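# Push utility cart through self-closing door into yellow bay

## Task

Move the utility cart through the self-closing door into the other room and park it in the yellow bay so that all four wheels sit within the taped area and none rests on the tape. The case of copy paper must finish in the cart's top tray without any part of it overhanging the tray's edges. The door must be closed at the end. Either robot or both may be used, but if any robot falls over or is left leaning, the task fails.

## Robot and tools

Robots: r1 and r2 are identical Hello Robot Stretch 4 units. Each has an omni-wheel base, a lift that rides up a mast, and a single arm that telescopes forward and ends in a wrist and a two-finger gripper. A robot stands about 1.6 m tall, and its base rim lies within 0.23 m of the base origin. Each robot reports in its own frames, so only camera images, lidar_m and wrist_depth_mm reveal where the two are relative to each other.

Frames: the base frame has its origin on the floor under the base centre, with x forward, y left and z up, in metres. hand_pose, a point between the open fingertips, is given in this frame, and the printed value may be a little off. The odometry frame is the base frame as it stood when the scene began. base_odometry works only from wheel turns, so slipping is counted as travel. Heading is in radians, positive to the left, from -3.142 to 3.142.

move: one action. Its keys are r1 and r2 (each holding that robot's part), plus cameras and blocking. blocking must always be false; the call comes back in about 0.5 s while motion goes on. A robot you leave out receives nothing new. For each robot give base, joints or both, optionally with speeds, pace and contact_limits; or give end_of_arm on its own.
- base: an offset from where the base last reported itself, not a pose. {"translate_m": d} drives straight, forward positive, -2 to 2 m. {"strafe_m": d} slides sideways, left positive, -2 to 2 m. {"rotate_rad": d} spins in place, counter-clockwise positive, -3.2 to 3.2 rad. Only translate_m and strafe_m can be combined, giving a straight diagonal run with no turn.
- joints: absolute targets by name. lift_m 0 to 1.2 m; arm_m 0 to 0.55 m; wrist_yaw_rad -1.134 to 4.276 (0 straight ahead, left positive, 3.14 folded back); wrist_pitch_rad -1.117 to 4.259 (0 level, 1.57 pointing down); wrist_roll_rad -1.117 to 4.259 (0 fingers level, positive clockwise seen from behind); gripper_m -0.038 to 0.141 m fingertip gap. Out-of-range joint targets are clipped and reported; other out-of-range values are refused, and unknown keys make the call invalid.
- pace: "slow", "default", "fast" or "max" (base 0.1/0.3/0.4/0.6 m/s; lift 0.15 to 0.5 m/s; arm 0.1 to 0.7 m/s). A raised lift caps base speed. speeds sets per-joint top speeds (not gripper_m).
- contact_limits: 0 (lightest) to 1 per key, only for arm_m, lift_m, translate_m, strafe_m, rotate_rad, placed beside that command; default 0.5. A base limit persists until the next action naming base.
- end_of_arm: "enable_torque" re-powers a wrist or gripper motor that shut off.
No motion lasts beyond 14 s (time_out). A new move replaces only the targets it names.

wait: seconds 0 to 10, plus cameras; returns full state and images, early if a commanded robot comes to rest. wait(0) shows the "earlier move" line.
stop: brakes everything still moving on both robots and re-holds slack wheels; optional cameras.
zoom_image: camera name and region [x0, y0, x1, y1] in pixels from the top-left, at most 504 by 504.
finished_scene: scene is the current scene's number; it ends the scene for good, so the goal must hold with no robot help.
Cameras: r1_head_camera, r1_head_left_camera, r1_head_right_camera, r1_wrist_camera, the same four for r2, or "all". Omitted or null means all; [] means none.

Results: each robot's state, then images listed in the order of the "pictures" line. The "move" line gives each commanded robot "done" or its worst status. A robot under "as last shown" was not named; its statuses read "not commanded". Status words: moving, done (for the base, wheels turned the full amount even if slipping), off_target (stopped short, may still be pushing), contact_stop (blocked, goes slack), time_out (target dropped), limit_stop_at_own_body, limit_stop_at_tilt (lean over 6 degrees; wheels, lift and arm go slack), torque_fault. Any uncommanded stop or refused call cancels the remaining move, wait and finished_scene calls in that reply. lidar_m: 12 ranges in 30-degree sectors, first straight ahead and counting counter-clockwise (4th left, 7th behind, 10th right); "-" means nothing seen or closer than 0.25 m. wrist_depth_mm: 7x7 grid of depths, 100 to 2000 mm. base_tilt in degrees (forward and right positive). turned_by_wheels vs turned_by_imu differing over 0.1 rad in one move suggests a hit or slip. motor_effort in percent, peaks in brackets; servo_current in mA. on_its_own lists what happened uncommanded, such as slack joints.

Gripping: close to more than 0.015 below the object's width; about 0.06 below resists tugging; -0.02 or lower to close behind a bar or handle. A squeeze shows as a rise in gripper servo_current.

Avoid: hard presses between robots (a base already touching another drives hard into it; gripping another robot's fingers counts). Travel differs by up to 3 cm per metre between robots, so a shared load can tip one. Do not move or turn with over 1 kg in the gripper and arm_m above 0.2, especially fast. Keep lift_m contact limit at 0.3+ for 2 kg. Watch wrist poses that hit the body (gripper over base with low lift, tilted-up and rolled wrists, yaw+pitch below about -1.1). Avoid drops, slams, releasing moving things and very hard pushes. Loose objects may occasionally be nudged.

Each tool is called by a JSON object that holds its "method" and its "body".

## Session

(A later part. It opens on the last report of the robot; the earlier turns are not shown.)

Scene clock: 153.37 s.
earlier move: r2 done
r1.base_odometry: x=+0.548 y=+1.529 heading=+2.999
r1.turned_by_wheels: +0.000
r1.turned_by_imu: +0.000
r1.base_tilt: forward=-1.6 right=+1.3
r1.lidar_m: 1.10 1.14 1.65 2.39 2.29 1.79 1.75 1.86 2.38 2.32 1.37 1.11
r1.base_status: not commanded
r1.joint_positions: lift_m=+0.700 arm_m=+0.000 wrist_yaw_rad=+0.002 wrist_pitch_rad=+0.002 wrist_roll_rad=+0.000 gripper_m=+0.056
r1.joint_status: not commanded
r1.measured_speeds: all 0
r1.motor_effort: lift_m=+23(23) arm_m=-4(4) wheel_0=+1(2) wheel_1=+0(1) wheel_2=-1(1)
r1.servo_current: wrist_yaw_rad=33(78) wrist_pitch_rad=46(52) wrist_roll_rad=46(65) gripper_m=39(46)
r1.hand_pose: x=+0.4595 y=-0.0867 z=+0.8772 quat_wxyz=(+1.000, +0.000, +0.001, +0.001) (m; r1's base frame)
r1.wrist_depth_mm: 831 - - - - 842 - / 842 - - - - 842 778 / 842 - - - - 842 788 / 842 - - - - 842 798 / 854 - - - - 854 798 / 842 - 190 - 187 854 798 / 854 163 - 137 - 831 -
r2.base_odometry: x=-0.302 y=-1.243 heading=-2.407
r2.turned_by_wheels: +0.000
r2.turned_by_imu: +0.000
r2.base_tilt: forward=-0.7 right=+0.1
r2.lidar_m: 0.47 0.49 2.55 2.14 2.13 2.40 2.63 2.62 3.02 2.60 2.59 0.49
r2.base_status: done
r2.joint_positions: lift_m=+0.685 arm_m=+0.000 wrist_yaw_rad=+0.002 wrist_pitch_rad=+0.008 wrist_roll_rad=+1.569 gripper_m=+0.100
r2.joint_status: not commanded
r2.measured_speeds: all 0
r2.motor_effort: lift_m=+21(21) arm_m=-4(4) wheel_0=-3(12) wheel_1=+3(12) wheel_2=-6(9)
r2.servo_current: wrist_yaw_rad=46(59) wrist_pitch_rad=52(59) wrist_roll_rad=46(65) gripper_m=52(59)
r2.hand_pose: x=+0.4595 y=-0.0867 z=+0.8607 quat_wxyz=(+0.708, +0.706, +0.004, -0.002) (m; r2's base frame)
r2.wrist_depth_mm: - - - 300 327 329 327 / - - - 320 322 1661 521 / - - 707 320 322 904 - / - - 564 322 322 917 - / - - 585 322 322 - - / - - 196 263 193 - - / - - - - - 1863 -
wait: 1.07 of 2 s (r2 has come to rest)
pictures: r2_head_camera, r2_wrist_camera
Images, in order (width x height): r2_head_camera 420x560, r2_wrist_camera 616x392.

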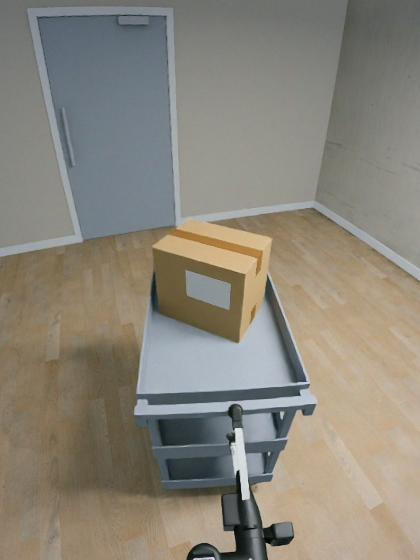

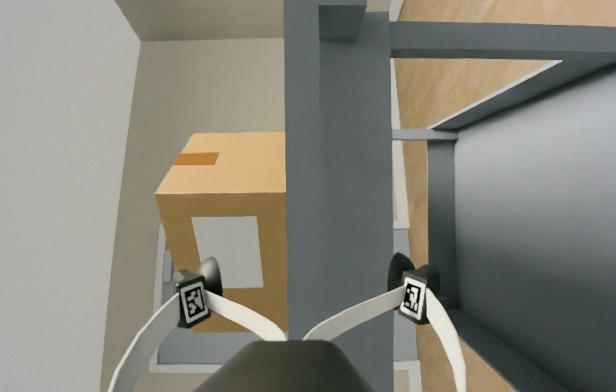

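{"method": "move", "body": {"blocking": false, "r2": {"base":{"translate_m":0.1},"pace":"slow","contact_limits":{"translate_m":0.3}}, "cameras": []}}

{"method": "wait", "body": {"seconds": 2.5, "cameras": ["r2_wrist_camera","r2_head_camera"]}}

{"method": "zoom_image", "body": {"camera": "r2_head_camera", "region": [140, 300, 340, 500]}}

{"method": "zoom_image", "body": {"camera": "r1_head_left_camera", "region": [60, 120, 380, 620]}}

Scene clock: 161.70 s.
move: r2 moving
r1: as last shown
r1.lidar_m: 1.09 1.13 1.59 2.38 2.28 1.79 1.74 1.88 2.37 2.33 1.38 1.11
r1.motor_effort: lift_m=+23(23) arm_m=-4(4) wheel_0=+2(2) wheel_1=+0(1) wheel_2=-1(1)
r1.servo_current: wrist_yaw_rad=39(65) wrist_pitch_rad=39(46) wrist_roll_rad=46(72) gripper_m=39(46)
r1.wrist_depth_mm: 842 - - - - 842 - / 842 - - - - 854 788 / 842 - - - - 842 788 / 854 - - - - 842 788 / 842 - - - - 854 788 / 842 - 190 - 188 854 788 / 854 164 - 137 - 809 -
r2.base_odometry: x=-0.311 y=-1.252 heading=-2.407
r2.turned_by_wheels: +0.000
r2.turned_by_imu: +0.001
r2.base_tilt: forward=-0.6 right=+0.1
r2.lidar_m: 0.47 0.47 2.54 2.16 2.15 2.40 2.65 2.63 3.01 2.59 2.59 0.51
r2.base_status: translate_m moving
r2.joint_positions: lift_m=+0.685 arm_m=+0.000 wrist_yaw_rad=+0.002 wrist_pitch_rad=+0.008 wrist_roll_rad=+1.569 gripper_m=+0.100
r2.joint_status: not commanded
r2.measured_speeds: translate_m=+0.048 strafe_m=+0.000 rotate_rad=-0.001 lift_m=+0.000 arm_m=+0.000 wrist_yaw_rad=+0.000 wrist_pitch_rad=+0.000 wrist_roll_rad=+0.000
r2.motor_effort: lift_m=+21(21) arm_m=-4(4) wheel_0=+4(8) wheel_1=+5(8) wheel_2=-9(10)
r2.servo_current: wrist_yaw_rad=46(59) wrist_pitch_rad=52(52) wrist_roll_rad=59(65) gripper_m=52(52)
r2.contact_limits: translate_m 0.3
r2.hand_pose: x=+0.4595 y=-0.0867 z=+0.8607 quat_wxyz=(+0.708, +0.706, +0.004, -0.002) (m; r2's base frame)
r2.wrist_depth_mm: - - - 278 314 317 325 / - - - 307 309 1708 512 / - - 691 309 310 904 - / - - 544 312 309 917 - / - - 580 310 310 - - / - - 195 251 193 - - / - - - - - 1863 -
pictures: none
No camera images: "cameras" was empty.

Scene clock: 163.47 s.
earlier move: r2 done
r1.base_odometry: x=+0.548 y=+1.529 heading=+2.999
r1.turned_by_wheels: +0.000
r1.turned_by_imu: +0.000
r1.base_tilt: forward=-1.6 right=+1.3
r1.lidar_m: 1.10 1.15 1.63 2.38 2.32 1.77 1.75 1.89 2.38 2.34 1.35 1.11
r1.base_status: not commanded
r1.joint_positions: lift_m=+0.700 arm_m=+0.000 wrist_yaw_rad=+0.002 wrist_pitch_rad=+0.002 wrist_roll_rad=+0.000 gripper_m=+0.056
r1.joint_status: not commanded
r1.measured_speeds: all 0
r1.motor_effort: lift_m=+23(23) arm_m=-4(4) wheel_0=+1(2) wheel_1=+0(1) wheel_2=-1(1)
r1.servo_current: wrist_yaw_rad=59(65) wrist_pitch_rad=39(52) wrist_roll_rad=59(72) gripper_m=39(46)
r1.hand_pose: x=+0.4595 y=-0.0867 z=+0.8772 quat_wxyz=(+1.000, +0.000, +0.001, +0.001) (m; r1's base frame)
r1.wrist_depth_mm: 842 - - - - 842 - / 842 - - - - 854 788 / 854 - - - - 854 798 / 842 - - - - 854 798 / 866 - - - - 842 798 / 854 - 190 - 187 854 798 / 866 163 - 137 - 831 -
r2.base_odometry: x=-0.376 y=-1.310 heading=-2.407
r2.turned_by_wheels: +0.000
r2.turned_by_imu: +0.000
r2.base_tilt: forward=-0.7 right=+0.1
r2.lidar_m: 0.39 0.43 2.56 2.17 2.18 2.43 2.73 2.72 3.07 2.59 2.59 0.44
r2.base_status: done
r2.joint_positions: lift_m=+0.685 arm_m=+0.000 wrist_yaw_rad=+0.000 wrist_pitch_rad=+0.008 wrist_roll_rad=+1.569 gripper_m=+0.100
r2.joint_status: not commanded
r2.measured_speeds: all 0
r2.motor_effort: lift_m=+21(21) arm_m=+4(4) wheel_0=+4(10) wheel_1=+5(8) wheel_2=-7(11)
r2.servo_current: wrist_yaw_rad=39(59) wrist_pitch_rad=52(59) wrist_roll_rad=52(65) gripper_m=52(59)
r2.contact_limits: translate_m 0.3
r2.hand_pose: x=+0.4592 y=-0.0875 z=+0.8607 quat_wxyz=(+0.708, +0.707, +0.003, -0.003) (m; r2's base frame)
r2.wrist_depth_mm: - - - 189 250 1576 1182 / - - - 188 249 1708 512 / - - 621 187 246 820 - / - - 484 185 246 831 - / - - 496 185 246 842 - / - - 195 184 195 - - / - - 603 - 242 - -
wait: 1.77 of 2.5 s (r2 has come to rest)
pictures: r2_head_camera, r2_wrist_camera
Images, in order (width x height): r2_head_camera 420x560, r2_wrist_camera 616x392.

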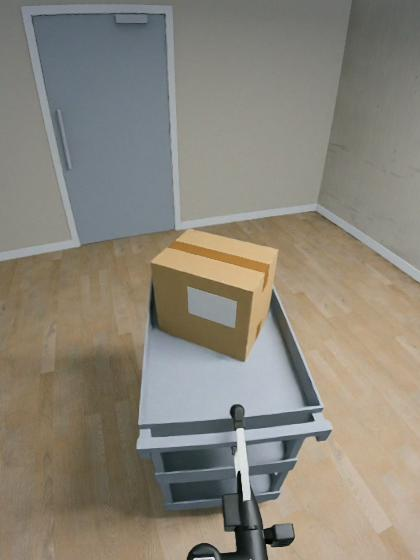

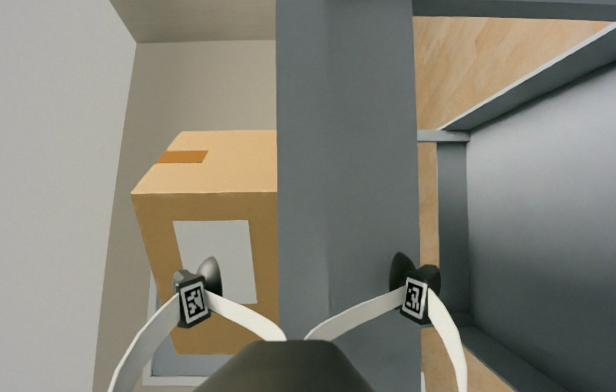

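Scaled by 2.520 from the camera's 420x560 image, which has a finer 1200x1600 frame.

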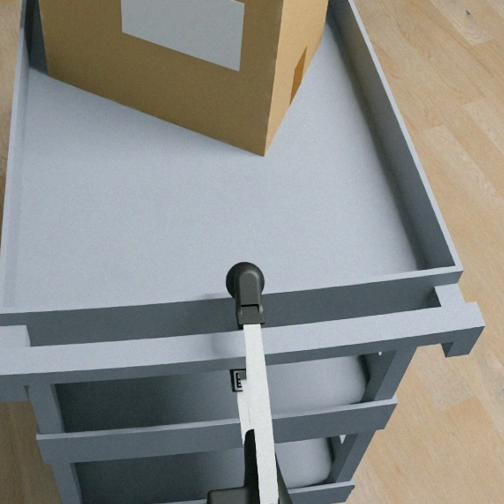

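This scene's latest camera images include none from r1_head_left_camera. They are from: r2_head_camera, r2_wrist_camera. r1_head_left_camera's image comes with the result of a call that names it in "cameras".

{"method": "move", "body": {"blocking": false, "r2": {"base":{"translate_m":-0.015},"joints":{"gripper_m":-0.03}}, "cameras": []}}

{"method": "wait", "body": {"seconds": 2, "cameras": []}}

{"method": "wait", "body": {"seconds": 2, "cameras": ["r2_wrist_camera","r2_head_camera","r1_head_left_camera"]}}

{"method": "zoom_image", "body": {"camera": "r2_head_camera", "region": [140, 300, 340, 500]}}

Scene clock: 169.27 s.
move: r2 moving
r1: as last shown
r1.lidar_m: 1.09 1.15 1.62 2.37 2.32 1.79 1.76 1.90 2.37 2.33 1.36 1.13
r1.servo_current: wrist_yaw_rad=52(65) wrist_pitch_rad=52(52) wrist_roll_rad=46(65) gripper_m=39(46)
r1.wrist_depth_mm: 842 - - - - 854 - / 831 - - - - 842 778 / 854 - - - - 842 798 / 854 - - - - 831 798 / 854 - - - - 854 798 / 842 - 190 - 187 842 778 / 842 163 - 136 - 809 -
r2.base_odometry: x=-0.365 y=-1.300 heading=-2.407
r2.turned_by_wheels: +0.000
r2.turned_by_imu: +0.000
r2.base_tilt: forward=-0.7 right=+0.0
r2.lidar_m: 0.40 0.42 2.58 2.19 2.16 2.44 2.73 2.71 3.05 2.58 2.58 0.46
r2.base_status: translate_m moving
r2.joint_positions: lift_m=+0.685 arm_m=+0.000 wrist_yaw_rad=+0.000 wrist_pitch_rad=+0.008 wrist_roll_rad=+1.569 gripper_m=+0.083
r2.joint_status: gripper_m moving
r2.measured_speeds: translate_m=-0.004 strafe_m=+0.000 rotate_rad=-0.001 lift_m=+0.000 arm_m=+0.000 wrist_yaw_rad=+0.000 wrist_pitch_rad=+0.000 wrist_roll_rad=+0.000
r2.motor_effort: lift_m=+21(21) arm_m=+4(4) wheel_0=-1(8) wheel_1=-5(7) wheel_2=+4(11)
r2.servo_current: wrist_yaw_rad=59(59) wrist_pitch_rad=52(59) wrist_roll_rad=52(52) gripper_m=98(104)
r2.hand_pose: x=+0.4592 y=-0.0875 z=+0.8607 quat_wxyz=(+0.708, +0.707, +0.003, -0.003) (m; r2's base frame)
r2.wrist_depth_mm: - - - 200 260 1576 1182 / - - - 200 260 1708 - / - - 627 199 260 842 - / - - 488 198 258 854 - / - - 517 198 257 866 - / - - 196 197 191 - - / - - - - - 1863 -
pictures: none
No camera images: "cameras" was empty.

Scene clock: 170.77 s.
earlier move: r2 done
r1.base_odometry: x=+0.548 y=+1.529 heading=+2.999
r1.turned_by_wheels: +0.000
r1.turned_by_imu: +0.000
r1.base_tilt: forward=-1.6 right=+1.3
r1.lidar_m: 1.09 1.17 1.61 2.37 2.32 1.79 1.76 1.87 2.38 2.33 1.37 1.12
r1.base_status: not commanded
r1.joint_positions: lift_m=+0.700 arm_m=+0.000 wrist_yaw_rad=+0.002 wrist_pitch_rad=+0.002 wrist_roll_rad=+0.000 gripper_m=+0.056
r1.joint_status: not commanded
r1.measured_speeds: all 0
r1.motor_effort: lift_m=+23(23) arm_m=-4(4) wheel_0=+1(2) wheel_1=-1(1) wheel_2=-1(1)
r1.servo_current: wrist_yaw_rad=59(65) wrist_pitch_rad=46(52) wrist_roll_rad=39(65) gripper_m=39(46)
r1.hand_pose: x=+0.4595 y=-0.0867 z=+0.8772 quat_wxyz=(+1.000, +0.000, +0.001, +0.001) (m; r1's base frame)
r1.wrist_depth_mm: 842 - - - - 831 - / 842 - - - - 854 788 / 842 - - - - 854 788 / 842 - - - - 854 788 / 842 - - - - 854 788 / 866 - 190 - 187 866 798 / 854 163 - 137 - 831 -
r2.base_odometry: x=-0.365 y=-1.300 heading=-2.407
r2.turned_by_wheels: +0.000
r2.turned_by_imu: +0.000
r2.base_tilt: forward=-0.6 right=+0.1
r2.lidar_m: 0.38 0.41 2.60 2.18 2.16 2.44 2.73 2.69 3.04 2.58 2.59 0.45
r2.base_status: done
r2.joint_positions: lift_m=+0.685 arm_m=+0.000 wrist_yaw_rad=+0.001 wrist_pitch_rad=+0.008 wrist_roll_rad=+1.569 gripper_m=-0.028
r2.joint_status: all done
r2.measured_speeds: all 0
r2.motor_effort: lift_m=+21(21) arm_m=+4(4) wheel_0=-3(8) wheel_1=-4(7) wheel_2=+4(11)
r2.servo_current: wrist_yaw_rad=52(65) wrist_pitch_rad=52(59) wrist_roll_rad=39(59) gripper_m=143(319)
r2.hand_pose: x=+0.4594 y=-0.0870 z=+0.8607 quat_wxyz=(+0.708, +0.707, +0.003, -0.002) (m; r2's base frame)
r2.wrist_depth_mm: - - - 186 246 1708 1182 / - - - 186 245 1708 - / - - 585 186 246 820 - / - - 480 185 245 854 - / - - 517 185 244 842 - / - - 186 185 177 831 - / - - - - 244 544 -
wait: 1.50 of 2 s (r2 has come to rest)
pictures: none
No camera images: "cameras" was empty.

Scene clock: 172.77 s.
r1.base_odometry: x=+0.548 y=+1.529 heading=+2.999
r1.turned_by_wheels: +0.000
r1.turned_by_imu: +0.000
r1.base_tilt: forward=-1.6 right=+1.3
r1.lidar_m: 1.09 1.15 1.59 2.38 2.31 1.76 1.73 1.91 2.37 2.32 1.34 1.12
r1.base_status: not commanded
r1.joint_positions: lift_m=+0.700 arm_m=+0.000 wrist_yaw_rad=+0.002 wrist_pitch_rad=+0.002 wrist_roll_rad=+0.000 gripper_m=+0.056
r1.joint_status: not commanded
r1.measured_speeds: all 0
r1.motor_effort: lift_m=+23(23) arm_m=-4(4) wheel_0=+1(2) wheel_1=+0(1) wheel_2=-1(1)
r1.servo_current: wrist_yaw_rad=59(65) wrist_pitch_rad=39(52) wrist_roll_rad=39(65) gripper_m=46(46)
r1.hand_pose: x=+0.4595 y=-0.0867 z=+0.8772 quat_wxyz=(+1.000, +0.000, +0.001, +0.001) (m; r1's base frame)
r1.wrist_depth_mm: 842 - - - - 831 - / 854 - - - - 842 788 / 842 - - - - 866 788 / 854 - - - - 842 788 / 854 - - - - 854 798 / 854 - 190 - 187 854 798 / 842 164 - 137 - 842 -
r2.base_odometry: x=-0.365 y=-1.300 heading=-2.407
r2.turned_by_wheels: +0.000
r2.turned_by_imu: +0.000
r2.base_tilt: forward=-0.7 right=+0.1
r2.lidar_m: 0.39 0.41 2.58 2.18 2.18 2.42 2.72 2.72 3.05 2.58 2.59 0.45
r2.base_status: done
r2.joint_positions: lift_m=+0.685 arm_m=+0.000 wrist_yaw_rad=+0.001 wrist_pitch_rad=+0.008 wrist_roll_rad=+1.569 gripper_m=-0.028
r2.joint_status: all done
r2.measured_speeds: all 0
r2.motor_effort: lift_m=+21(21) arm_m=+4(4) wheel_0=-3(8) wheel_1=-4(7) wheel_2=+4(11)
r2.servo_current: wrist_yaw_rad=46(65) wrist_pitch_rad=52(59) wrist_roll_rad=46(59) gripper_m=143(319)
r2.hand_pose: x=+0.4594 y=-0.0870 z=+0.8607 quat_wxyz=(+0.708, +0.707, +0.003, -0.002) (m; r2's base frame)
r2.wrist_depth_mm: - - - 186 246 1708 1160 / - - - 186 246 1661 - / - - 591 186 246 820 - / - - 480 185 246 854 - / - - 517 185 245 854 - / - - 186 185 178 831 - / - - - - 245 539 -
wait: 2.00 s; at rest by 0.27 s
pictures: r1_head_left_camera, r2_head_camera, r2_wrist_camera
Images, in order (width x height): r1_head_left_camera 420x672, r2_head_camera 420x560, r2_wrist_camera 616x392.

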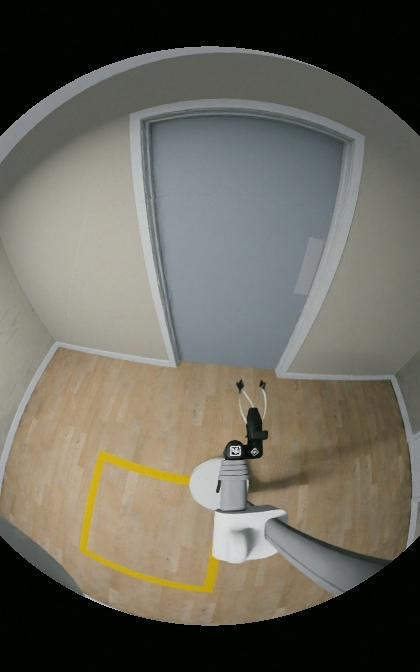

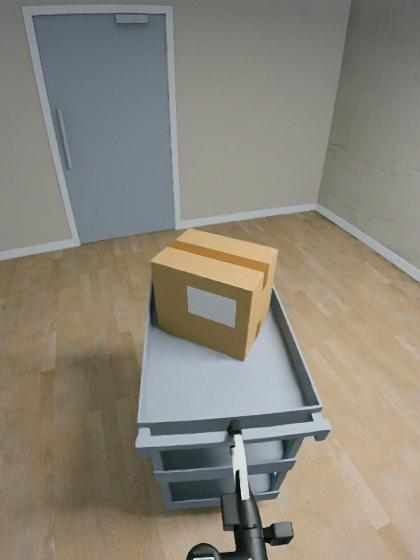

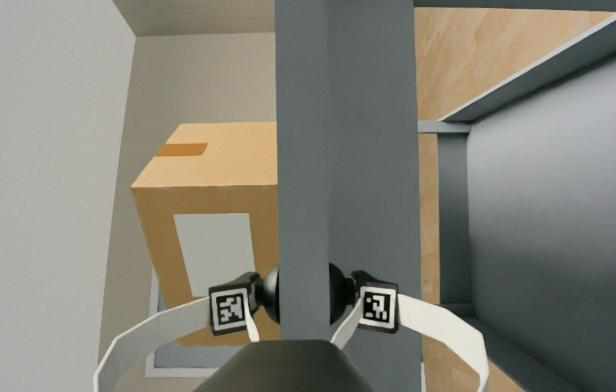

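Scaled by 2.520 from the camera's 420x560 image, which has a finer 1200x1600 frame.

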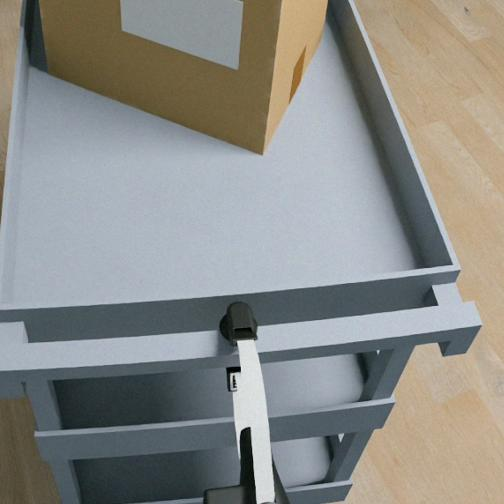

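{"method": "move", "body": {"blocking": false, "r1": {"base":{"strafe_m":-0.2},"joints":{"wrist_yaw_rad":3.1,"lift_m":0.4}}, "r2": {"base":{"translate_m":-0.8}}, "cameras": []}}

{"method": "wait", "body": {"seconds": 3, "cameras": []}}

{"method": "wait", "body": {"seconds": 4, "cameras": ["r2_wrist_camera","r2_head_camera","r1_head_left_camera","r2_head_left_camera"]}}

Scene clock: 194.57 s.
move: r1 moving; r2 moving
r1.base_odometry: x=+0.553 y=+1.565 heading=+2.999
r1.turned_by_wheels: +0.000
r1.turned_by_imu: -0.001
r1.base_tilt: forward=-1.6 right=+1.3
r1.lidar_m: 1.09 1.16 1.61 2.41 2.31 1.79 1.75 1.88 2.35 2.29 1.36 1.09
r1.base_status: strafe_m moving
r1.joint_positions: lift_m=+0.663 arm_m=+0.000 wrist_yaw_rad=+0.587 wrist_pitch_rad=+0.002 wrist_roll_rad=+0.000 gripper_m=+0.056
r1.joint_status: lift_m moving; wrist_yaw_rad moving
r1.measured_speeds: translate_m=+0.000 strafe_m=-0.140 rotate_rad=-0.003 lift_m=-0.146 arm_m=+0.000 wrist_yaw_rad=+1.820 wrist_pitch_rad=+0.000 wrist_roll_rad=+0.000
r1.motor_effort: lift_m=+12(24) arm_m=-4(4) wheel_0=+9(10) wheel_1=-9(10) wheel_2=+0(1)
r1.servo_current: wrist_yaw_rad=91(111) wrist_pitch_rad=39(52) wrist_roll_rad=46(65) gripper_m=39(46)
r1.hand_pose: x=+0.4595 y=+0.0868 z=+0.8402 quat_wxyz=(+0.957, +0.000, +0.001, +0.289) (m; r1's base frame)
r1.wrist_depth_mm: - - - 976 - - - / - - - 991 - - - / - - - 976 - - - / - - - 991 - - - / - - - 991 - - - / - - 190 991 187 - - / 1863 140 - 137 - - -
r2.base_odometry: x=-0.342 y=-1.279 heading=-2.407
r2.turned_by_wheels: +0.000
r2.turned_by_imu: +0.001
r2.base_tilt: forward=-0.6 right=+0.1
r2.lidar_m: 0.40 0.42 2.56 2.17 2.15 2.40 2.69 2.69 3.06 2.58 2.60 0.45
r2.base_status: translate_m moving
r2.joint_positions: lift_m=+0.685 arm_m=+0.000 wrist_yaw_rad=+0.004 wrist_pitch_rad=+0.008 wrist_roll_rad=+1.569 gripper_m=-0.028
r2.joint_status: not commanded
r2.measured_speeds: translate_m=-0.121 strafe_m=-0.001 rotate_rad=+0.000 lift_m=+0.000 arm_m=+0.000 wrist_yaw_rad=+0.000 wrist_pitch_rad=+0.000 wrist_roll_rad=+0.000
r2.motor_effort: lift_m=+21(21) arm_m=-4(4) wheel_0=-6(8) wheel_1=-9(9) wheel_2=+18(18)
r2.servo_current: wrist_yaw_rad=52(59) wrist_pitch_rad=52(59) wrist_roll_rad=52(52) gripper_m=143(143)
r2.hand_pose: x=+0.4596 y=-0.0863 z=+0.8607 quat_wxyz=(+0.708, +0.707, +0.004, -0.001) (m; r2's base frame)
r2.wrist_depth_mm: - - - 186 246 1708 1160 / - - - 186 247 1708 - / - - 585 186 245 831 - / - - 480 186 245 854 - / - - 517 186 245 854 - / - - 185 186 178 831 - / - - - - - 530 -
pictures: none
No camera images: "cameras" was empty.

Scene clock: 196.40 s.
earlier move: r1 done; r2 moving
r1.base_odometry: x=+0.577 y=+1.727 heading=+2.999
r1.turned_by_wheels: +0.000
r1.turned_by_imu: -0.001
r1.base_tilt: forward=-1.6 right=+1.3
r1.lidar_m: 1.08 1.16 1.59 2.57 2.34 1.81 1.75 1.92 2.18 2.12 1.32 1.01
r1.base_status: done
r1.joint_positions: lift_m=+0.401 arm_m=+0.000 wrist_yaw_rad=+3.097 wrist_pitch_rad=+0.002 wrist_roll_rad=+0.000 gripper_m=+0.056
r1.joint_status: all done
r1.measured_speeds: all 0
r1.motor_effort: lift_m=+13(24) arm_m=-4(4) wheel_0=+1(12) wheel_1=+1(11) wheel_2=+0(2)
r1.servo_current: wrist_yaw_rad=65(111) wrist_pitch_rad=46(52) wrist_roll_rad=59(65) gripper_m=39(46)
r1.hand_pose: x=-0.1133 y=+0.1001 z=+0.5781 quat_wxyz=(+0.022, -0.001, +0.000, +1.000) (m; r1's base frame)
r1.wrist_depth_mm: - 136 - - - - - / - 137 - - - - - / 111 137 197 - - - - / 122 138 230 - - - - / - - - - - - - / 1921 1921 193 - 188 - 1808 / 1464 1308 1308 153 1366 1366 1464
r2.base_odometry: x=+0.022 y=-0.951 heading=-2.407
r2.turned_by_wheels: +0.000
r2.turned_by_imu: +0.001
r2.base_tilt: forward=-0.7 right=+0.1
r2.lidar_m: 0.38 0.40 2.42 2.03 1.99 2.31 2.22 2.21 2.51 2.71 2.73 0.43
r2.base_status: translate_m moving
r2.joint_positions: lift_m=+0.685 arm_m=+0.000 wrist_yaw_rad=+0.004 wrist_pitch_rad=+0.008 wrist_roll_rad=+1.569 gripper_m=-0.028
r2.joint_status: not commanded
r2.measured_speeds: translate_m=-0.300 strafe_m=+0.001 rotate_rad=+0.002 lift_m=+0.000 arm_m=+0.000 wrist_yaw_rad=+0.000 wrist_pitch_rad=+0.000 wrist_roll_rad=+0.000
r2.motor_effort: lift_m=+21(21) arm_m=-4(4) wheel_0=-9(9) wheel_1=-5(9) wheel_2=+10(19)
r2.servo_current: wrist_yaw_rad=46(65) wrist_pitch_rad=52(59) wrist_roll_rad=33(59) gripper_m=130(143)
r2.hand_pose: x=+0.4597 y=-0.0862 z=+0.8607 quat_wxyz=(+0.708, +0.707, +0.004, -0.001) (m; r2's base frame)
r2.wrist_depth_mm: - - - 190 252 1661 1160 / - - - 189 251 1708 512 / - - 634 188 249 809 - / - - 484 187 248 854 - / - - 504 186 246 854 - / - - 185 185 178 831 - / - - 603 - 242 129 -
wait: 1.83 of 3 s (r1 has come to rest)
pictures: none
No camera images: "cameras" was empty.

Scene clock: 198.23 s.
earlier move: r2 done
r1.base_odometry: x=+0.577 y=+1.727 heading=+2.999
r1.turned_by_wheels: +0.000
r1.turned_by_imu: +0.000
r1.base_tilt: forward=-1.6 right=+1.2
r1.lidar_m: 1.07 1.16 1.61 2.56 2.35 1.80 1.76 1.90 2.19 2.14 1.33 1.03
r1.base_status: done
r1.joint_positions: lift_m=+0.401 arm_m=+0.000 wrist_yaw_rad=+3.097 wrist_pitch_rad=+0.002 wrist_roll_rad=+0.000 gripper_m=+0.056
r1.joint_status: all done
r1.measured_speeds: all 0
r1.motor_effort: lift_m=+13(24) arm_m=-4(4) wheel_0=+1(12) wheel_1=+1(11) wheel_2=+0(2)
r1.servo_current: wrist_yaw_rad=65(111) wrist_pitch_rad=46(52) wrist_roll_rad=39(65) gripper_m=39(52)
r1.hand_pose: x=-0.1133 y=+0.1001 z=+0.5781 quat_wxyz=(+0.022, -0.001, +0.000, +1.000) (m; r1's base frame)
r1.wrist_depth_mm: - 137 - - - - - / - 137 - - - - - / 111 137 197 - - - - / 122 138 230 - - - - / - - - - - - - / 1863 1863 191 - 187 - 1808 / 1464 1308 1308 154 1397 1366 1430
r2.base_odometry: x=+0.229 y=-0.764 heading=-2.407
r2.turned_by_wheels: +0.000
r2.turned_by_imu: +0.000
r2.base_tilt: forward=-0.7 right=+0.1
r2.lidar_m: 0.41 0.38 2.31 1.89 1.91 2.22 1.94 1.94 2.24 2.79 2.82 0.45
r2.base_status: done
r2.joint_positions: lift_m=+0.685 arm_m=+0.000 wrist_yaw_rad=+0.004 wrist_pitch_rad=+0.008 wrist_roll_rad=+1.569 gripper_m=-0.028
r2.joint_status: not commanded
r2.measured_speeds: all 0
r2.motor_effort: lift_m=+21(21) arm_m=-4(4) wheel_0=-2(9) wheel_1=-3(9) wheel_2=+4(19)
r2.servo_current: wrist_yaw_rad=52(65) wrist_pitch_rad=52(59) wrist_roll_rad=46(65) gripper_m=111(143)
r2.hand_pose: x=+0.4597 y=-0.0862 z=+0.8607 quat_wxyz=(+0.708, +0.707, +0.004, -0.001) (m; r2's base frame)
r2.wrist_depth_mm: - - - 192 254 1576 1160 / - - - 190 251 1661 544 / - - - 187 248 831 - / - - 480 185 246 854 - / - - 500 183 242 831 - / - - 186 181 178 768 - / - - 591 - - - -
wait: 1.83 of 4 s (r2 has come to rest)
pictures: r1_head_left_camera, r2_head_camera, r2_head_left_camera, r2_wrist_camera
Images, in order (width x height): r1_head_left_camera 420x672, r2_head_camera 420x560, r2_head_left_camera 420x672, r2_wrist_camera 616x392.

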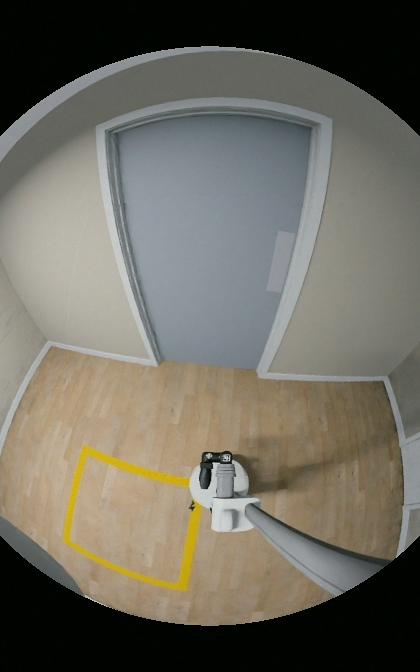

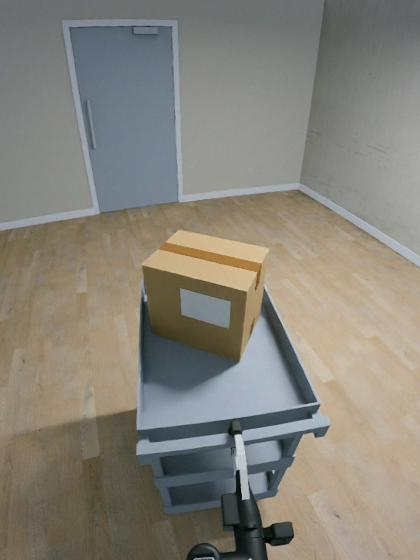

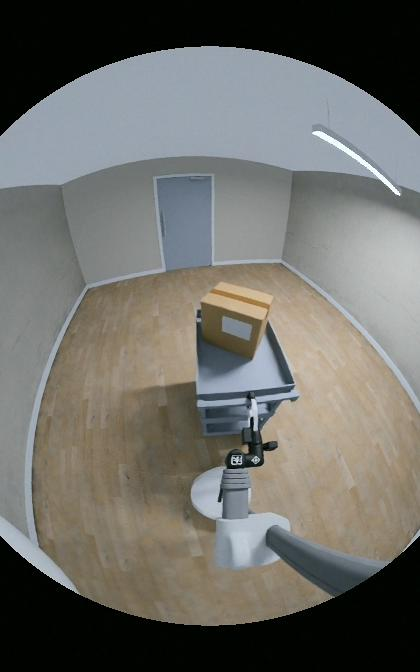

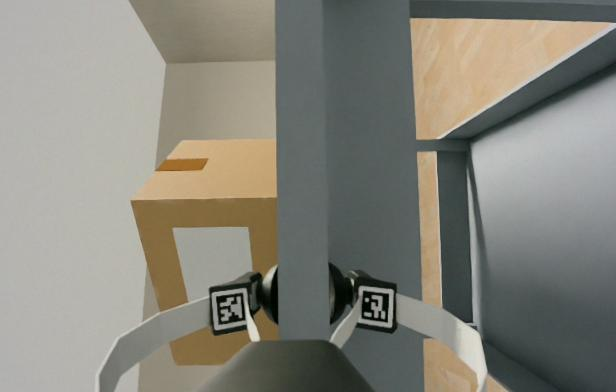

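{"method": "move", "body": {"blocking": false, "r1": {"base":{"translate_m":0.78,"strafe_m":0.04}}, "cameras": []}}

{"method": "wait", "body": {"seconds": 6, "cameras": ["r1_head_left_camera","r1_head_right_camera"]}}

{"method": "move", "body": {"blocking": false, "r1": {"base":{"translate_m":0.4},"pace":"slow","contact_limits":{"translate_m":0.8}}, "cameras": []}}

{"method": "wait", "body": {"seconds": 6, "cameras": ["r1_head_left_camera","r1_head_right_camera","r2_head_left_camera"]}}

Scene clock: 210.37 s.
move: r1 moving
r1.base_odometry: x=+0.545 y=+1.729 heading=+3.000
r1.turned_by_wheels: +0.000
r1.turned_by_imu: +0.000
r1.base_tilt: forward=-1.6 right=+1.2
r1.lidar_m: 1.04 1.13 1.53 2.56 2.37 1.84 1.81 1.97 2.18 2.14 1.27 1.01
r1.base_status: translate_m moving; strafe_m moving
r1.joint_positions: lift_m=+0.401 arm_m=+0.000 wrist_yaw_rad=+3.097 wrist_pitch_rad=+0.002 wrist_roll_rad=+0.000 gripper_m=+0.056
r1.joint_status: not commanded
r1.measured_speeds: translate_m=+0.121 strafe_m=+0.007 rotate_rad=+0.001 lift_m=+0.000 arm_m=+0.000 wrist_yaw_rad=+0.000 wrist_pitch_rad=+0.000 wrist_roll_rad=+0.000
r1.motor_effort: lift_m=+13(13) arm_m=-4(4) wheel_0=+4(8) wheel_1=+4(9) wheel_2=-10(10)
r1.servo_current: wrist_yaw_rad=33(65) wrist_pitch_rad=46(46) wrist_roll_rad=52(65) gripper_m=39(46)
r1.hand_pose: x=-0.1133 y=+0.1001 z=+0.5781 quat_wxyz=(+0.022, -0.001, +0.000, +1.000) (m; r1's base frame)
r1.wrist_depth_mm: - 137 - - - - - / - 137 - - - - - / 110 137 195 - - - - / 122 138 227 - - - - / - - - - - - - / 1863 1863 192 1921 187 1863 1808 / 1499 1336 1336 153 1397 1366 1430
r2: as last shown
r2.lidar_m: 0.40 0.41 2.28 1.91 1.91 2.22 1.96 1.93 2.24 2.79 2.80 0.45
r2.motor_effort: lift_m=+21(21) arm_m=-4(4) wheel_0=-1(2) wheel_1=-3(4) wheel_2=+4(4)
r2.servo_current: wrist_yaw_rad=52(59) wrist_pitch_rad=52(52) wrist_roll_rad=46(59) gripper_m=124(124)
r2.wrist_depth_mm: - - - 192 254 1576 1160 / - - - 190 250 1708 539 / - - 661 187 248 820 - / - - 477 185 246 842 - / - - 500 183 243 831 - / - - 186 181 178 768 - / - - 597 - - - -
pictures: none
No camera images: "cameras" was empty.

Scene clock: 213.97 s.
earlier move: r1 done
r1.base_odometry: x=-0.201 y=+1.797 heading=+3.000
r1.turned_by_wheels: +0.000
r1.turned_by_imu: +0.001
r1.base_tilt: forward=-1.6 right=+1.3
r1.lidar_m: 0.32 0.33 0.52 1.47 2.65 2.58 2.53 2.76 2.32 0.73 0.43 0.32
r1.base_status: done
r1.joint_positions: lift_m=+0.400 arm_m=+0.000 wrist_yaw_rad=+3.097 wrist_pitch_rad=+0.002 wrist_roll_rad=+0.000 gripper_m=+0.056
r1.joint_status: not commanded
r1.measured_speeds: all 0
r1.motor_effort: lift_m=+13(13) arm_m=-4(4) wheel_0=+4(8) wheel_1=+2(9) wheel_2=+0(10)
r1.servo_current: wrist_yaw_rad=59(72) wrist_pitch_rad=46(52) wrist_roll_rad=46(65) gripper_m=46(46)
r1.hand_pose: x=-0.1133 y=+0.1001 z=+0.5781 quat_wxyz=(+0.022, -0.001, +0.000, +1.000) (m; r1's base frame)
r1.wrist_depth_mm: - 137 - - - - - / - 137 - - - - - / 110 138 218 - - - - / 125 140 - - - - - / - - - - - - - / - - 194 - 187 - - / 1499 1308 1308 153 1397 1308 1366
r2.base_odometry: x=+0.229 y=-0.764 heading=-2.407
r2.turned_by_wheels: +0.000
r2.turned_by_imu: +0.001
r2.base_tilt: forward=-0.7 right=+0.1
r2.lidar_m: 0.38 0.41 2.29 1.90 1.90 2.23 1.95 1.90 2.23 2.82 2.80 0.45
r2.base_status: not commanded
r2.joint_positions: lift_m=+0.685 arm_m=+0.000 wrist_yaw_rad=+0.004 wrist_pitch_rad=+0.008 wrist_roll_rad=+1.569 gripper_m=-0.028
r2.joint_status: not commanded
r2.measured_speeds: all 0
r2.motor_effort: lift_m=+21(21) arm_m=-4(4) wheel_0=-2(2) wheel_1=-3(4) wheel_2=+4(4)
r2.servo_current: wrist_yaw_rad=39(65) wrist_pitch_rad=59(59) wrist_roll_rad=46(59) gripper_m=117(124)
r2.hand_pose: x=+0.4597 y=-0.0862 z=+0.8607 quat_wxyz=(+0.708, +0.707, +0.004, -0.001) (m; r2's base frame)
r2.wrist_depth_mm: - - - 191 254 1576 1182 / - - - 190 250 1708 539 / - - 661 188 249 820 - / - - 477 186 245 842 - / - - 496 183 243 854 - / - - 186 181 177 778 - / - - 585 - - - -
wait: 3.60 of 6 s (r1 has come to rest)
pictures: r1_head_left_camera, r1_head_right_camera
Images, in order (width x height): r1_head_left_camera 420x672, r1_head_right_camera 420x672.

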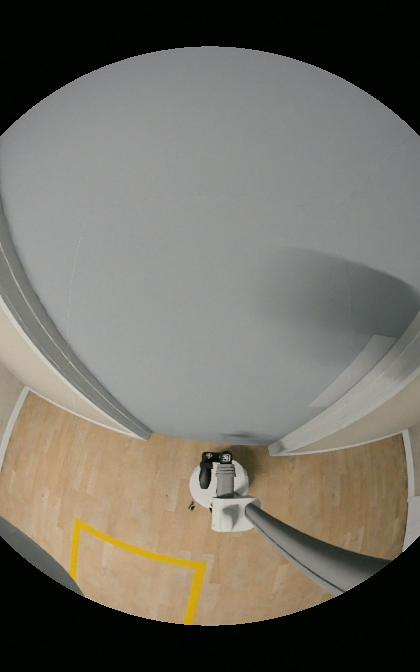

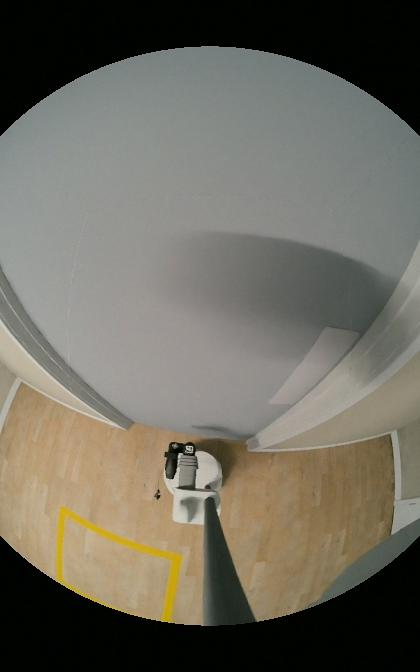

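Scene clock: 214.47 s.
move: r1 moving
r1.base_odometry: x=-0.214 y=+1.799 heading=+3.000
r1.turned_by_wheels: +0.000
r1.turned_by_imu: +0.000
r1.base_tilt: forward=-1.6 right=+1.3
r1.lidar_m: 0.29 0.32 0.49 1.41 2.67 2.62 2.55 2.77 2.31 0.74 0.40 0.30
r1.base_status: translate_m moving
r1.joint_positions: lift_m=+0.400 arm_m=+0.000 wrist_yaw_rad=+3.097 wrist_pitch_rad=+0.002 wrist_roll_rad=+0.000 gripper_m=+0.056
r1.joint_status: not commanded
r1.measured_speeds: translate_m=+0.049 strafe_m=-0.001 rotate_rad=-0.001 lift_m=+0.000 arm_m=+0.000 wrist_yaw_rad=+0.000 wrist_pitch_rad=+0.000 wrist_roll_rad=+0.000
r1.motor_effort: lift_m=+13(13) arm_m=-4(4) wheel_0=+6(7) wheel_1=+8(8) wheel_2=-5(6)
r1.servo_current: wrist_yaw_rad=46(59) wrist_pitch_rad=39(46) wrist_roll_rad=46(59) gripper_m=39(46)
r1.contact_limits: translate_m 0.8
r1.hand_pose: x=-0.1133 y=+0.1001 z=+0.5781 quat_wxyz=(+0.022, -0.001, +0.000, +1.000) (m; r1's base frame)
r1.wrist_depth_mm: - 137 - - - - - / - 137 - - - - - / 110 138 218 - - - - / 124 140 - - - - - / - - - - - - - / - - 193 - 187 - - / 1464 1336 1336 154 1397 1281 1366
r2: as last shown
r2.turned_by_imu: +0.000
r2.lidar_m: 0.39 0.39 2.29 1.92 1.90 2.21 1.94 1.96 2.22 2.82 2.80 0.47
r2.motor_effort: lift_m=+21(21) arm_m=-4(4) wheel_0=-1(2) wheel_1=-3(3) wheel_2=+4(4)
r2.servo_current: wrist_yaw_rad=52(59) wrist_pitch_rad=46(52) wrist_roll_rad=52(59) gripper_m=117(124)
r2.wrist_depth_mm: - - - 193 254 1576 1160 / - - - 190 251 1708 544 / - - 668 187 248 820 - / - - 477 185 245 842 - / - - 500 183 242 842 - / - - 186 181 178 778 - / - - 585 - - - -
pictures: none
No camera images: "cameras" was empty.

Scene clock: 219.23 s.
earlier move: r1 done
r1.base_odometry: x=-0.597 y=+1.853 heading=+3.001
r1.turned_by_wheels: +0.001
r1.turned_by_imu: +0.029
r1.base_tilt: forward=-1.6 right=+1.3
r1.lidar_m: 0.25 0.25 0.25 0.38 2.61 2.99 2.92 2.96 0.41 0.40 0.52 0.26
r1.base_status: done
r1.joint_positions: lift_m=+0.400 arm_m=-0.001 wrist_yaw_rad=+3.111 wrist_pitch_rad=+0.002 wrist_roll_rad=+0.000 gripper_m=+0.056
r1.joint_status: not commanded
r1.measured_speeds: all 0
r1.motor_effort: lift_m=+13(14) arm_m=+10(10) wheel_0=+13(24) wheel_1=+14(20) wheel_2=-13(26)
r1.servo_current: wrist_yaw_rad=65(78) wrist_pitch_rad=46(52) wrist_roll_rad=46(65) gripper_m=39(52)
r1.contact_limits: translate_m 0.8
r1.hand_pose: x=-0.1152 y=+0.0961 z=+0.5780 quat_wxyz=(+0.015, -0.001, +0.000, +1.000) (m; r1's base frame)
r1.wrist_depth_mm: - 136 - - - - - / - 131 173 - - - - / - 130 191 - - - - / 119 136 232 - - - - / - - - - - - - / - - 193 - 188 - - / 1366 1366 1308 153 1397 1366 1336
r2.base_odometry: x=+0.229 y=-0.764 heading=-2.407
r2.turned_by_wheels: +0.000
r2.turned_by_imu: +0.001
r2.base_tilt: forward=-0.6 right=+0.0
r2.lidar_m: 0.39 0.39 2.30 1.92 1.90 2.23 1.97 1.93 2.21 2.80 2.82 0.46
r2.base_status: not commanded
r2.joint_positions: lift_m=+0.685 arm_m=+0.000 wrist_yaw_rad=+0.004 wrist_pitch_rad=+0.008 wrist_roll_rad=+1.569 gripper_m=-0.028
r2.joint_status: not commanded
r2.measured_speeds: all 0
r2.motor_effort: lift_m=+21(21) arm_m=-4(4) wheel_0=-2(2) wheel_1=-3(3) wheel_2=+4(4)
r2.servo_current: wrist_yaw_rad=52(72) wrist_pitch_rad=46(59) wrist_roll_rad=33(59) gripper_m=124(124)
r2.hand_pose: x=+0.4597 y=-0.0862 z=+0.8607 quat_wxyz=(+0.708, +0.707, +0.004, -0.001) (m; r2's base frame)
r2.wrist_depth_mm: - - - 192 255 1576 1138 / - - - 190 252 1708 539 / - - 661 187 248 831 - / - - 477 186 246 854 - / - - 500 183 242 842 - / - - 186 181 177 768 - / - - 591 - - - -
wait: 4.77 of 6 s (r1 has come to rest)
pictures: r1_head_left_camera, r1_head_right_camera, r2_head_left_camera
Images, in order (width x height): r1_head_left_camera 420x672, r1_head_right_camera 420x672, r2_head_left_camera 420x672.

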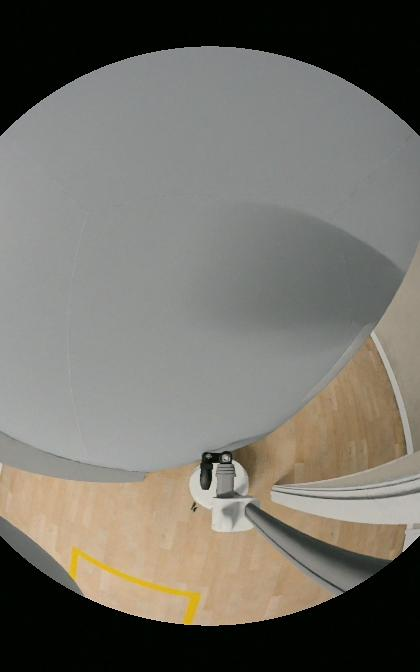

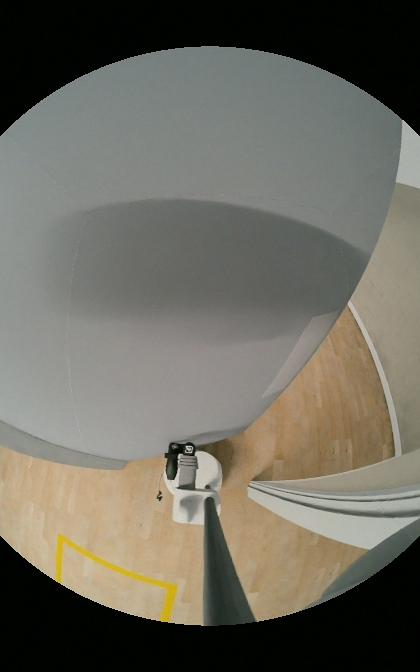

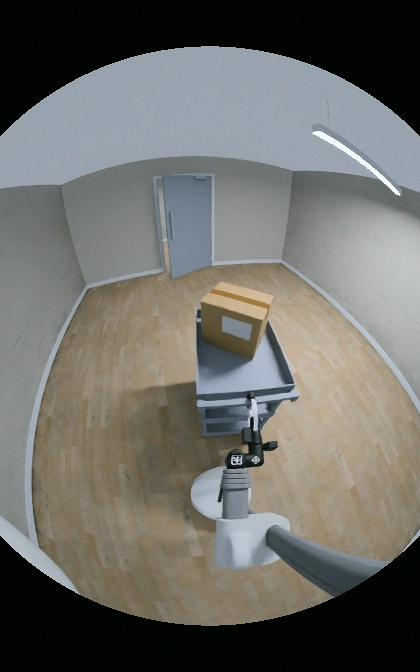

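{"method": "move", "body": {"blocking": false, "r1": {"base":{"translate_m":0.4},"pace":"slow","contact_limits":{"translate_m":0.8}}, "cameras": []}}

{"method": "wait", "body": {"seconds": 6, "cameras": ["r1_head_left_camera","r1_head_right_camera","r2_head_left_camera"]}}

Scene clock: 224.30 s.
move: r1 moving
r1.base_odometry: x=-0.609 y=+1.855 heading=+3.001
r1.turned_by_wheels: +0.000
r1.turned_by_imu: +0.009
r1.base_tilt: forward=-1.6 right=+1.3
r1.lidar_m: 0.25 0.25 0.25 0.34 2.64 2.97 2.91 2.85 0.40 0.40 2.50 0.25
r1.base_status: translate_m moving
r1.joint_positions: lift_m=+0.400 arm_m=-0.001 wrist_yaw_rad=+3.111 wrist_pitch_rad=+0.002 wrist_roll_rad=+0.000 gripper_m=+0.056
r1.joint_status: not commanded
r1.measured_speeds: translate_m=+0.048 strafe_m=+0.001 rotate_rad=+0.002 lift_m=+0.000 arm_m=+0.000 wrist_yaw_rad=+0.000 wrist_pitch_rad=+0.000 wrist_roll_rad=+0.000
r1.motor_effort: lift_m=+13(13) arm_m=+10(10) wheel_0=+6(14) wheel_1=+17(20) wheel_2=-20(21)
r1.servo_current: wrist_yaw_rad=72(72) wrist_pitch_rad=33(52) wrist_roll_rad=39(65) gripper_m=39(46)
r1.contact_limits: translate_m 0.8
r1.hand_pose: x=-0.1152 y=+0.0961 z=+0.5780 quat_wxyz=(+0.015, -0.001, +0.000, +1.000) (m; r1's base frame)
r1.wrist_depth_mm: - 135 - - - - - / - 131 169 - - - - / - 130 193 - - - - / 119 136 236 - - - - / - - - - - - - / - - 193 - 188 - - / 1499 1336 1336 153 1366 1366 1366
r2: as last shown
r2.turned_by_imu: +0.000
r2.base_tilt: forward=-0.7 right=+0.1
r2.lidar_m: 0.39 0.40 2.32 1.90 1.90 2.20 1.94 1.93 2.22 2.79 2.82 0.44
r2.motor_effort: lift_m=+21(21) arm_m=-4(4) wheel_0=-2(2) wheel_1=-3(3) wheel_2=+3(4)
r2.servo_current: wrist_yaw_rad=39(65) wrist_pitch_rad=46(52) wrist_roll_rad=46(52) gripper_m=117(124)
r2.wrist_depth_mm: - - - 192 254 1576 1138 / - - - 190 251 1708 539 / - - 668 187 249 831 - / - - 473 185 245 854 - / - - 496 184 243 842 - / - - 186 181 178 778 - / - - 585 - - - -
pictures: none
No camera images: "cameras" was empty.

Scene clock: 229.07 s.
earlier move: r1 done
r1.base_odometry: x=-0.992 y=+1.909 heading=+3.002
r1.turned_by_wheels: +0.000
r1.turned_by_imu: +0.025
r1.base_tilt: forward=-1.6 right=+1.3
r1.lidar_m: 0.25 0.25 - 0.25 0.36 3.34 3.31 0.62 0.61 2.36 2.61 2.42
r1.base_status: done
r1.joint_positions: lift_m=+0.400 arm_m=+0.000 wrist_yaw_rad=+3.103 wrist_pitch_rad=+0.002 wrist_roll_rad=+0.000 gripper_m=+0.056
r1.joint_status: not commanded
r1.measured_speeds: all 0
r1.motor_effort: lift_m=+13(14) arm_m=+5(10) wheel_0=+4(14) wheel_1=+12(20) wheel_2=-7(21)
r1.servo_current: wrist_yaw_rad=59(91) wrist_pitch_rad=39(52) wrist_roll_rad=33(65) gripper_m=46(52)
r1.contact_limits: translate_m 0.8
r1.hand_pose: x=-0.1140 y=+0.0985 z=+0.5780 quat_wxyz=(+0.019, -0.001, +0.000, +1.000) (m; r1's base frame)
r1.wrist_depth_mm: - 136 - - - - - / - 136 - - - - - / 106 137 191 - - - - / 122 138 290 - - - - / - - - - - - - / - - 193 - 187 - - / 1464 1308 1336 153 1308 1281 1366
r2.base_odometry: x=+0.229 y=-0.764 heading=-2.407
r2.turned_by_wheels: +0.000
r2.turned_by_imu: +0.001
r2.base_tilt: forward=-0.7 right=+0.0
r2.lidar_m: 0.40 0.40 2.30 1.91 1.90 2.22 1.96 1.95 2.23 2.81 2.81 0.44
r2.base_status: not commanded
r2.joint_positions: lift_m=+0.685 arm_m=+0.000 wrist_yaw_rad=+0.004 wrist_pitch_rad=+0.008 wrist_roll_rad=+1.569 gripper_m=-0.028
r2.joint_status: not commanded
r2.measured_speeds: all 0
r2.motor_effort: lift_m=+21(21) arm_m=-4(4) wheel_0=-2(2) wheel_1=-2(3) wheel_2=+4(4)
r2.servo_current: wrist_yaw_rad=46(72) wrist_pitch_rad=52(59) wrist_roll_rad=39(59) gripper_m=124(124)
r2.hand_pose: x=+0.4597 y=-0.0862 z=+0.8607 quat_wxyz=(+0.708, +0.707, +0.004, -0.001) (m; r2's base frame)
r2.wrist_depth_mm: - - - 193 255 1537 1160 / - - - 190 250 1618 539 / - - 668 187 248 820 - / - - 477 185 246 854 - / - - 496 183 242 831 - / - - 186 181 177 778 - / - - 591 - - - -
wait: 4.77 of 6 s (r1 has come to rest)
pictures: r1_head_left_camera, r1_head_right_camera, r2_head_left_camera
Images, in order (width x height): r1_head_left_camera 420x672, r1_head_right_camera 420x672, r2_head_left_camera 420x672.

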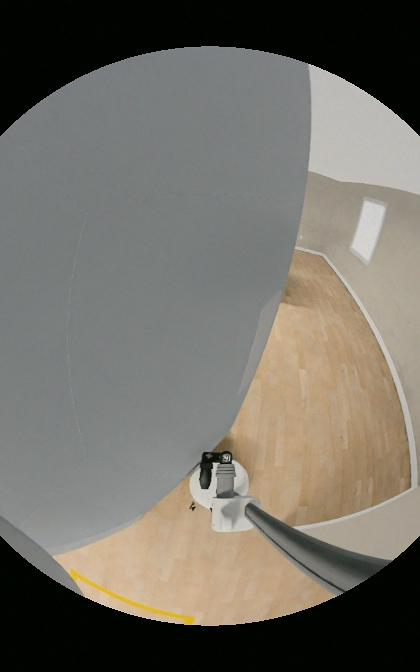

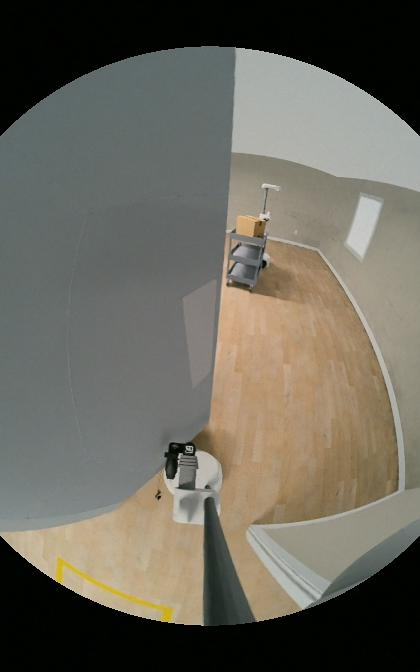

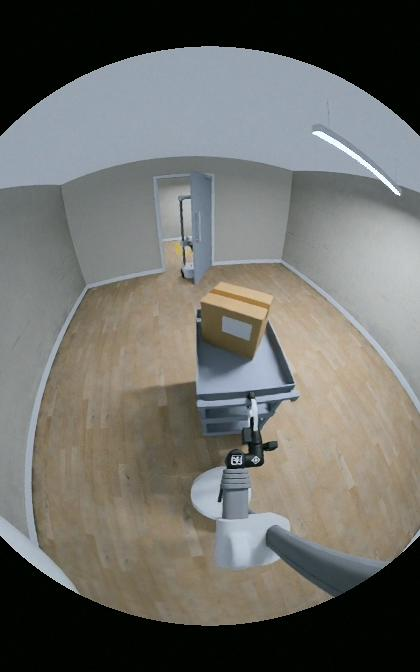

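{"method": "move", "body": {"blocking": false, "r1": {"base":{"translate_m":0.3,"strafe_m":0.4},"pace":"slow","contact_limits":{"translate_m":0.8,"strafe_m":0.8}}, "cameras": []}}

{"method": "wait", "body": {"seconds": 8, "cameras": ["r1_head_left_camera","r1_head_right_camera","r2_head_left_camera","r2_head_camera"]}}

{"method": "zoom_image", "body": {"camera": "r2_head_camera", "region": [40, 0, 240, 260]}}

r1: "contact_limits": translate_m and strafe_m are given together and make one move, which takes one limit: state it under one of them only
Scene clock: 237.60 s.
r1.base_odometry: x=-0.992 y=+1.909 heading=+3.002
r1.turned_by_wheels: +0.000
r1.turned_by_imu: +0.000
r1.base_tilt: forward=-1.6 right=+1.3
r1.lidar_m: 0.25 0.25 - 0.25 0.34 3.36 3.30 0.61 0.63 2.35 2.59 2.41
r1.base_status: done
r1.joint_positions: lift_m=+0.400 arm_m=+0.000 wrist_yaw_rad=+3.103 wrist_pitch_rad=+0.002 wrist_roll_rad=+0.000 gripper_m=+0.056
r1.joint_status: not commanded
r1.measured_speeds: all 0
r1.motor_effort: lift_m=+13(14) arm_m=+5(10) wheel_0=+4(14) wheel_1=+12(20) wheel_2=-7(21)
r1.servo_current: wrist_yaw_rad=46(91) wrist_pitch_rad=46(52) wrist_roll_rad=52(65) gripper_m=39(52)
r1.contact_limits: translate_m 0.8
r1.hand_pose: x=-0.1140 y=+0.0985 z=+0.5780 quat_wxyz=(+0.019, -0.001, +0.000, +1.000) (m; r1's base frame)
r1.wrist_depth_mm: - 136 - - - - - / - 136 - - - - - / 106 137 191 - - - - / 122 137 289 - - - - / - - - - - - - / - - 193 - 188 - - / 1464 1308 1308 154 1308 1281 1336
r2.base_odometry: x=+0.229 y=-0.764 heading=-2.407
r2.turned_by_wheels: +0.000
r2.turned_by_imu: +0.000
r2.base_tilt: forward=-0.6 right=+0.1
r2.lidar_m: 0.40 0.39 2.32 1.90 1.87 2.23 1.94 1.94 2.22 2.81 2.80 0.47
r2.base_status: not commanded
r2.joint_positions: lift_m=+0.685 arm_m=+0.000 wrist_yaw_rad=+0.004 wrist_pitch_rad=+0.008 wrist_roll_rad=+1.569 gripper_m=-0.028
r2.joint_status: not commanded
r2.measured_speeds: all 0
r2.motor_effort: lift_m=+21(21) arm_m=-4(4) wheel_0=-2(2) wheel_1=-3(3) wheel_2=+4(4)
r2.servo_current: wrist_yaw_rad=46(72) wrist_pitch_rad=52(59) wrist_roll_rad=46(59) gripper_m=117(124)
r2.hand_pose: x=+0.4597 y=-0.0862 z=+0.8607 quat_wxyz=(+0.708, +0.707, +0.004, -0.001) (m; r2's base frame)
r2.wrist_depth_mm: - - - 192 254 1537 1138 / - - - 190 251 1661 539 / - - 668 189 248 809 - / - - 477 186 246 854 - / - - 504 183 243 842 - / - - 185 181 178 778 - / - - 591 - - - -
pictures: none

not run: a call was refused earlier in this reply.

This scene's latest camera images include none from r2_head_camera. They are from: r1_head_left_camera, r1_head_right_camera, r2_head_left_camera. r2_head_camera's image comes with the result of a call that names it in "cameras".


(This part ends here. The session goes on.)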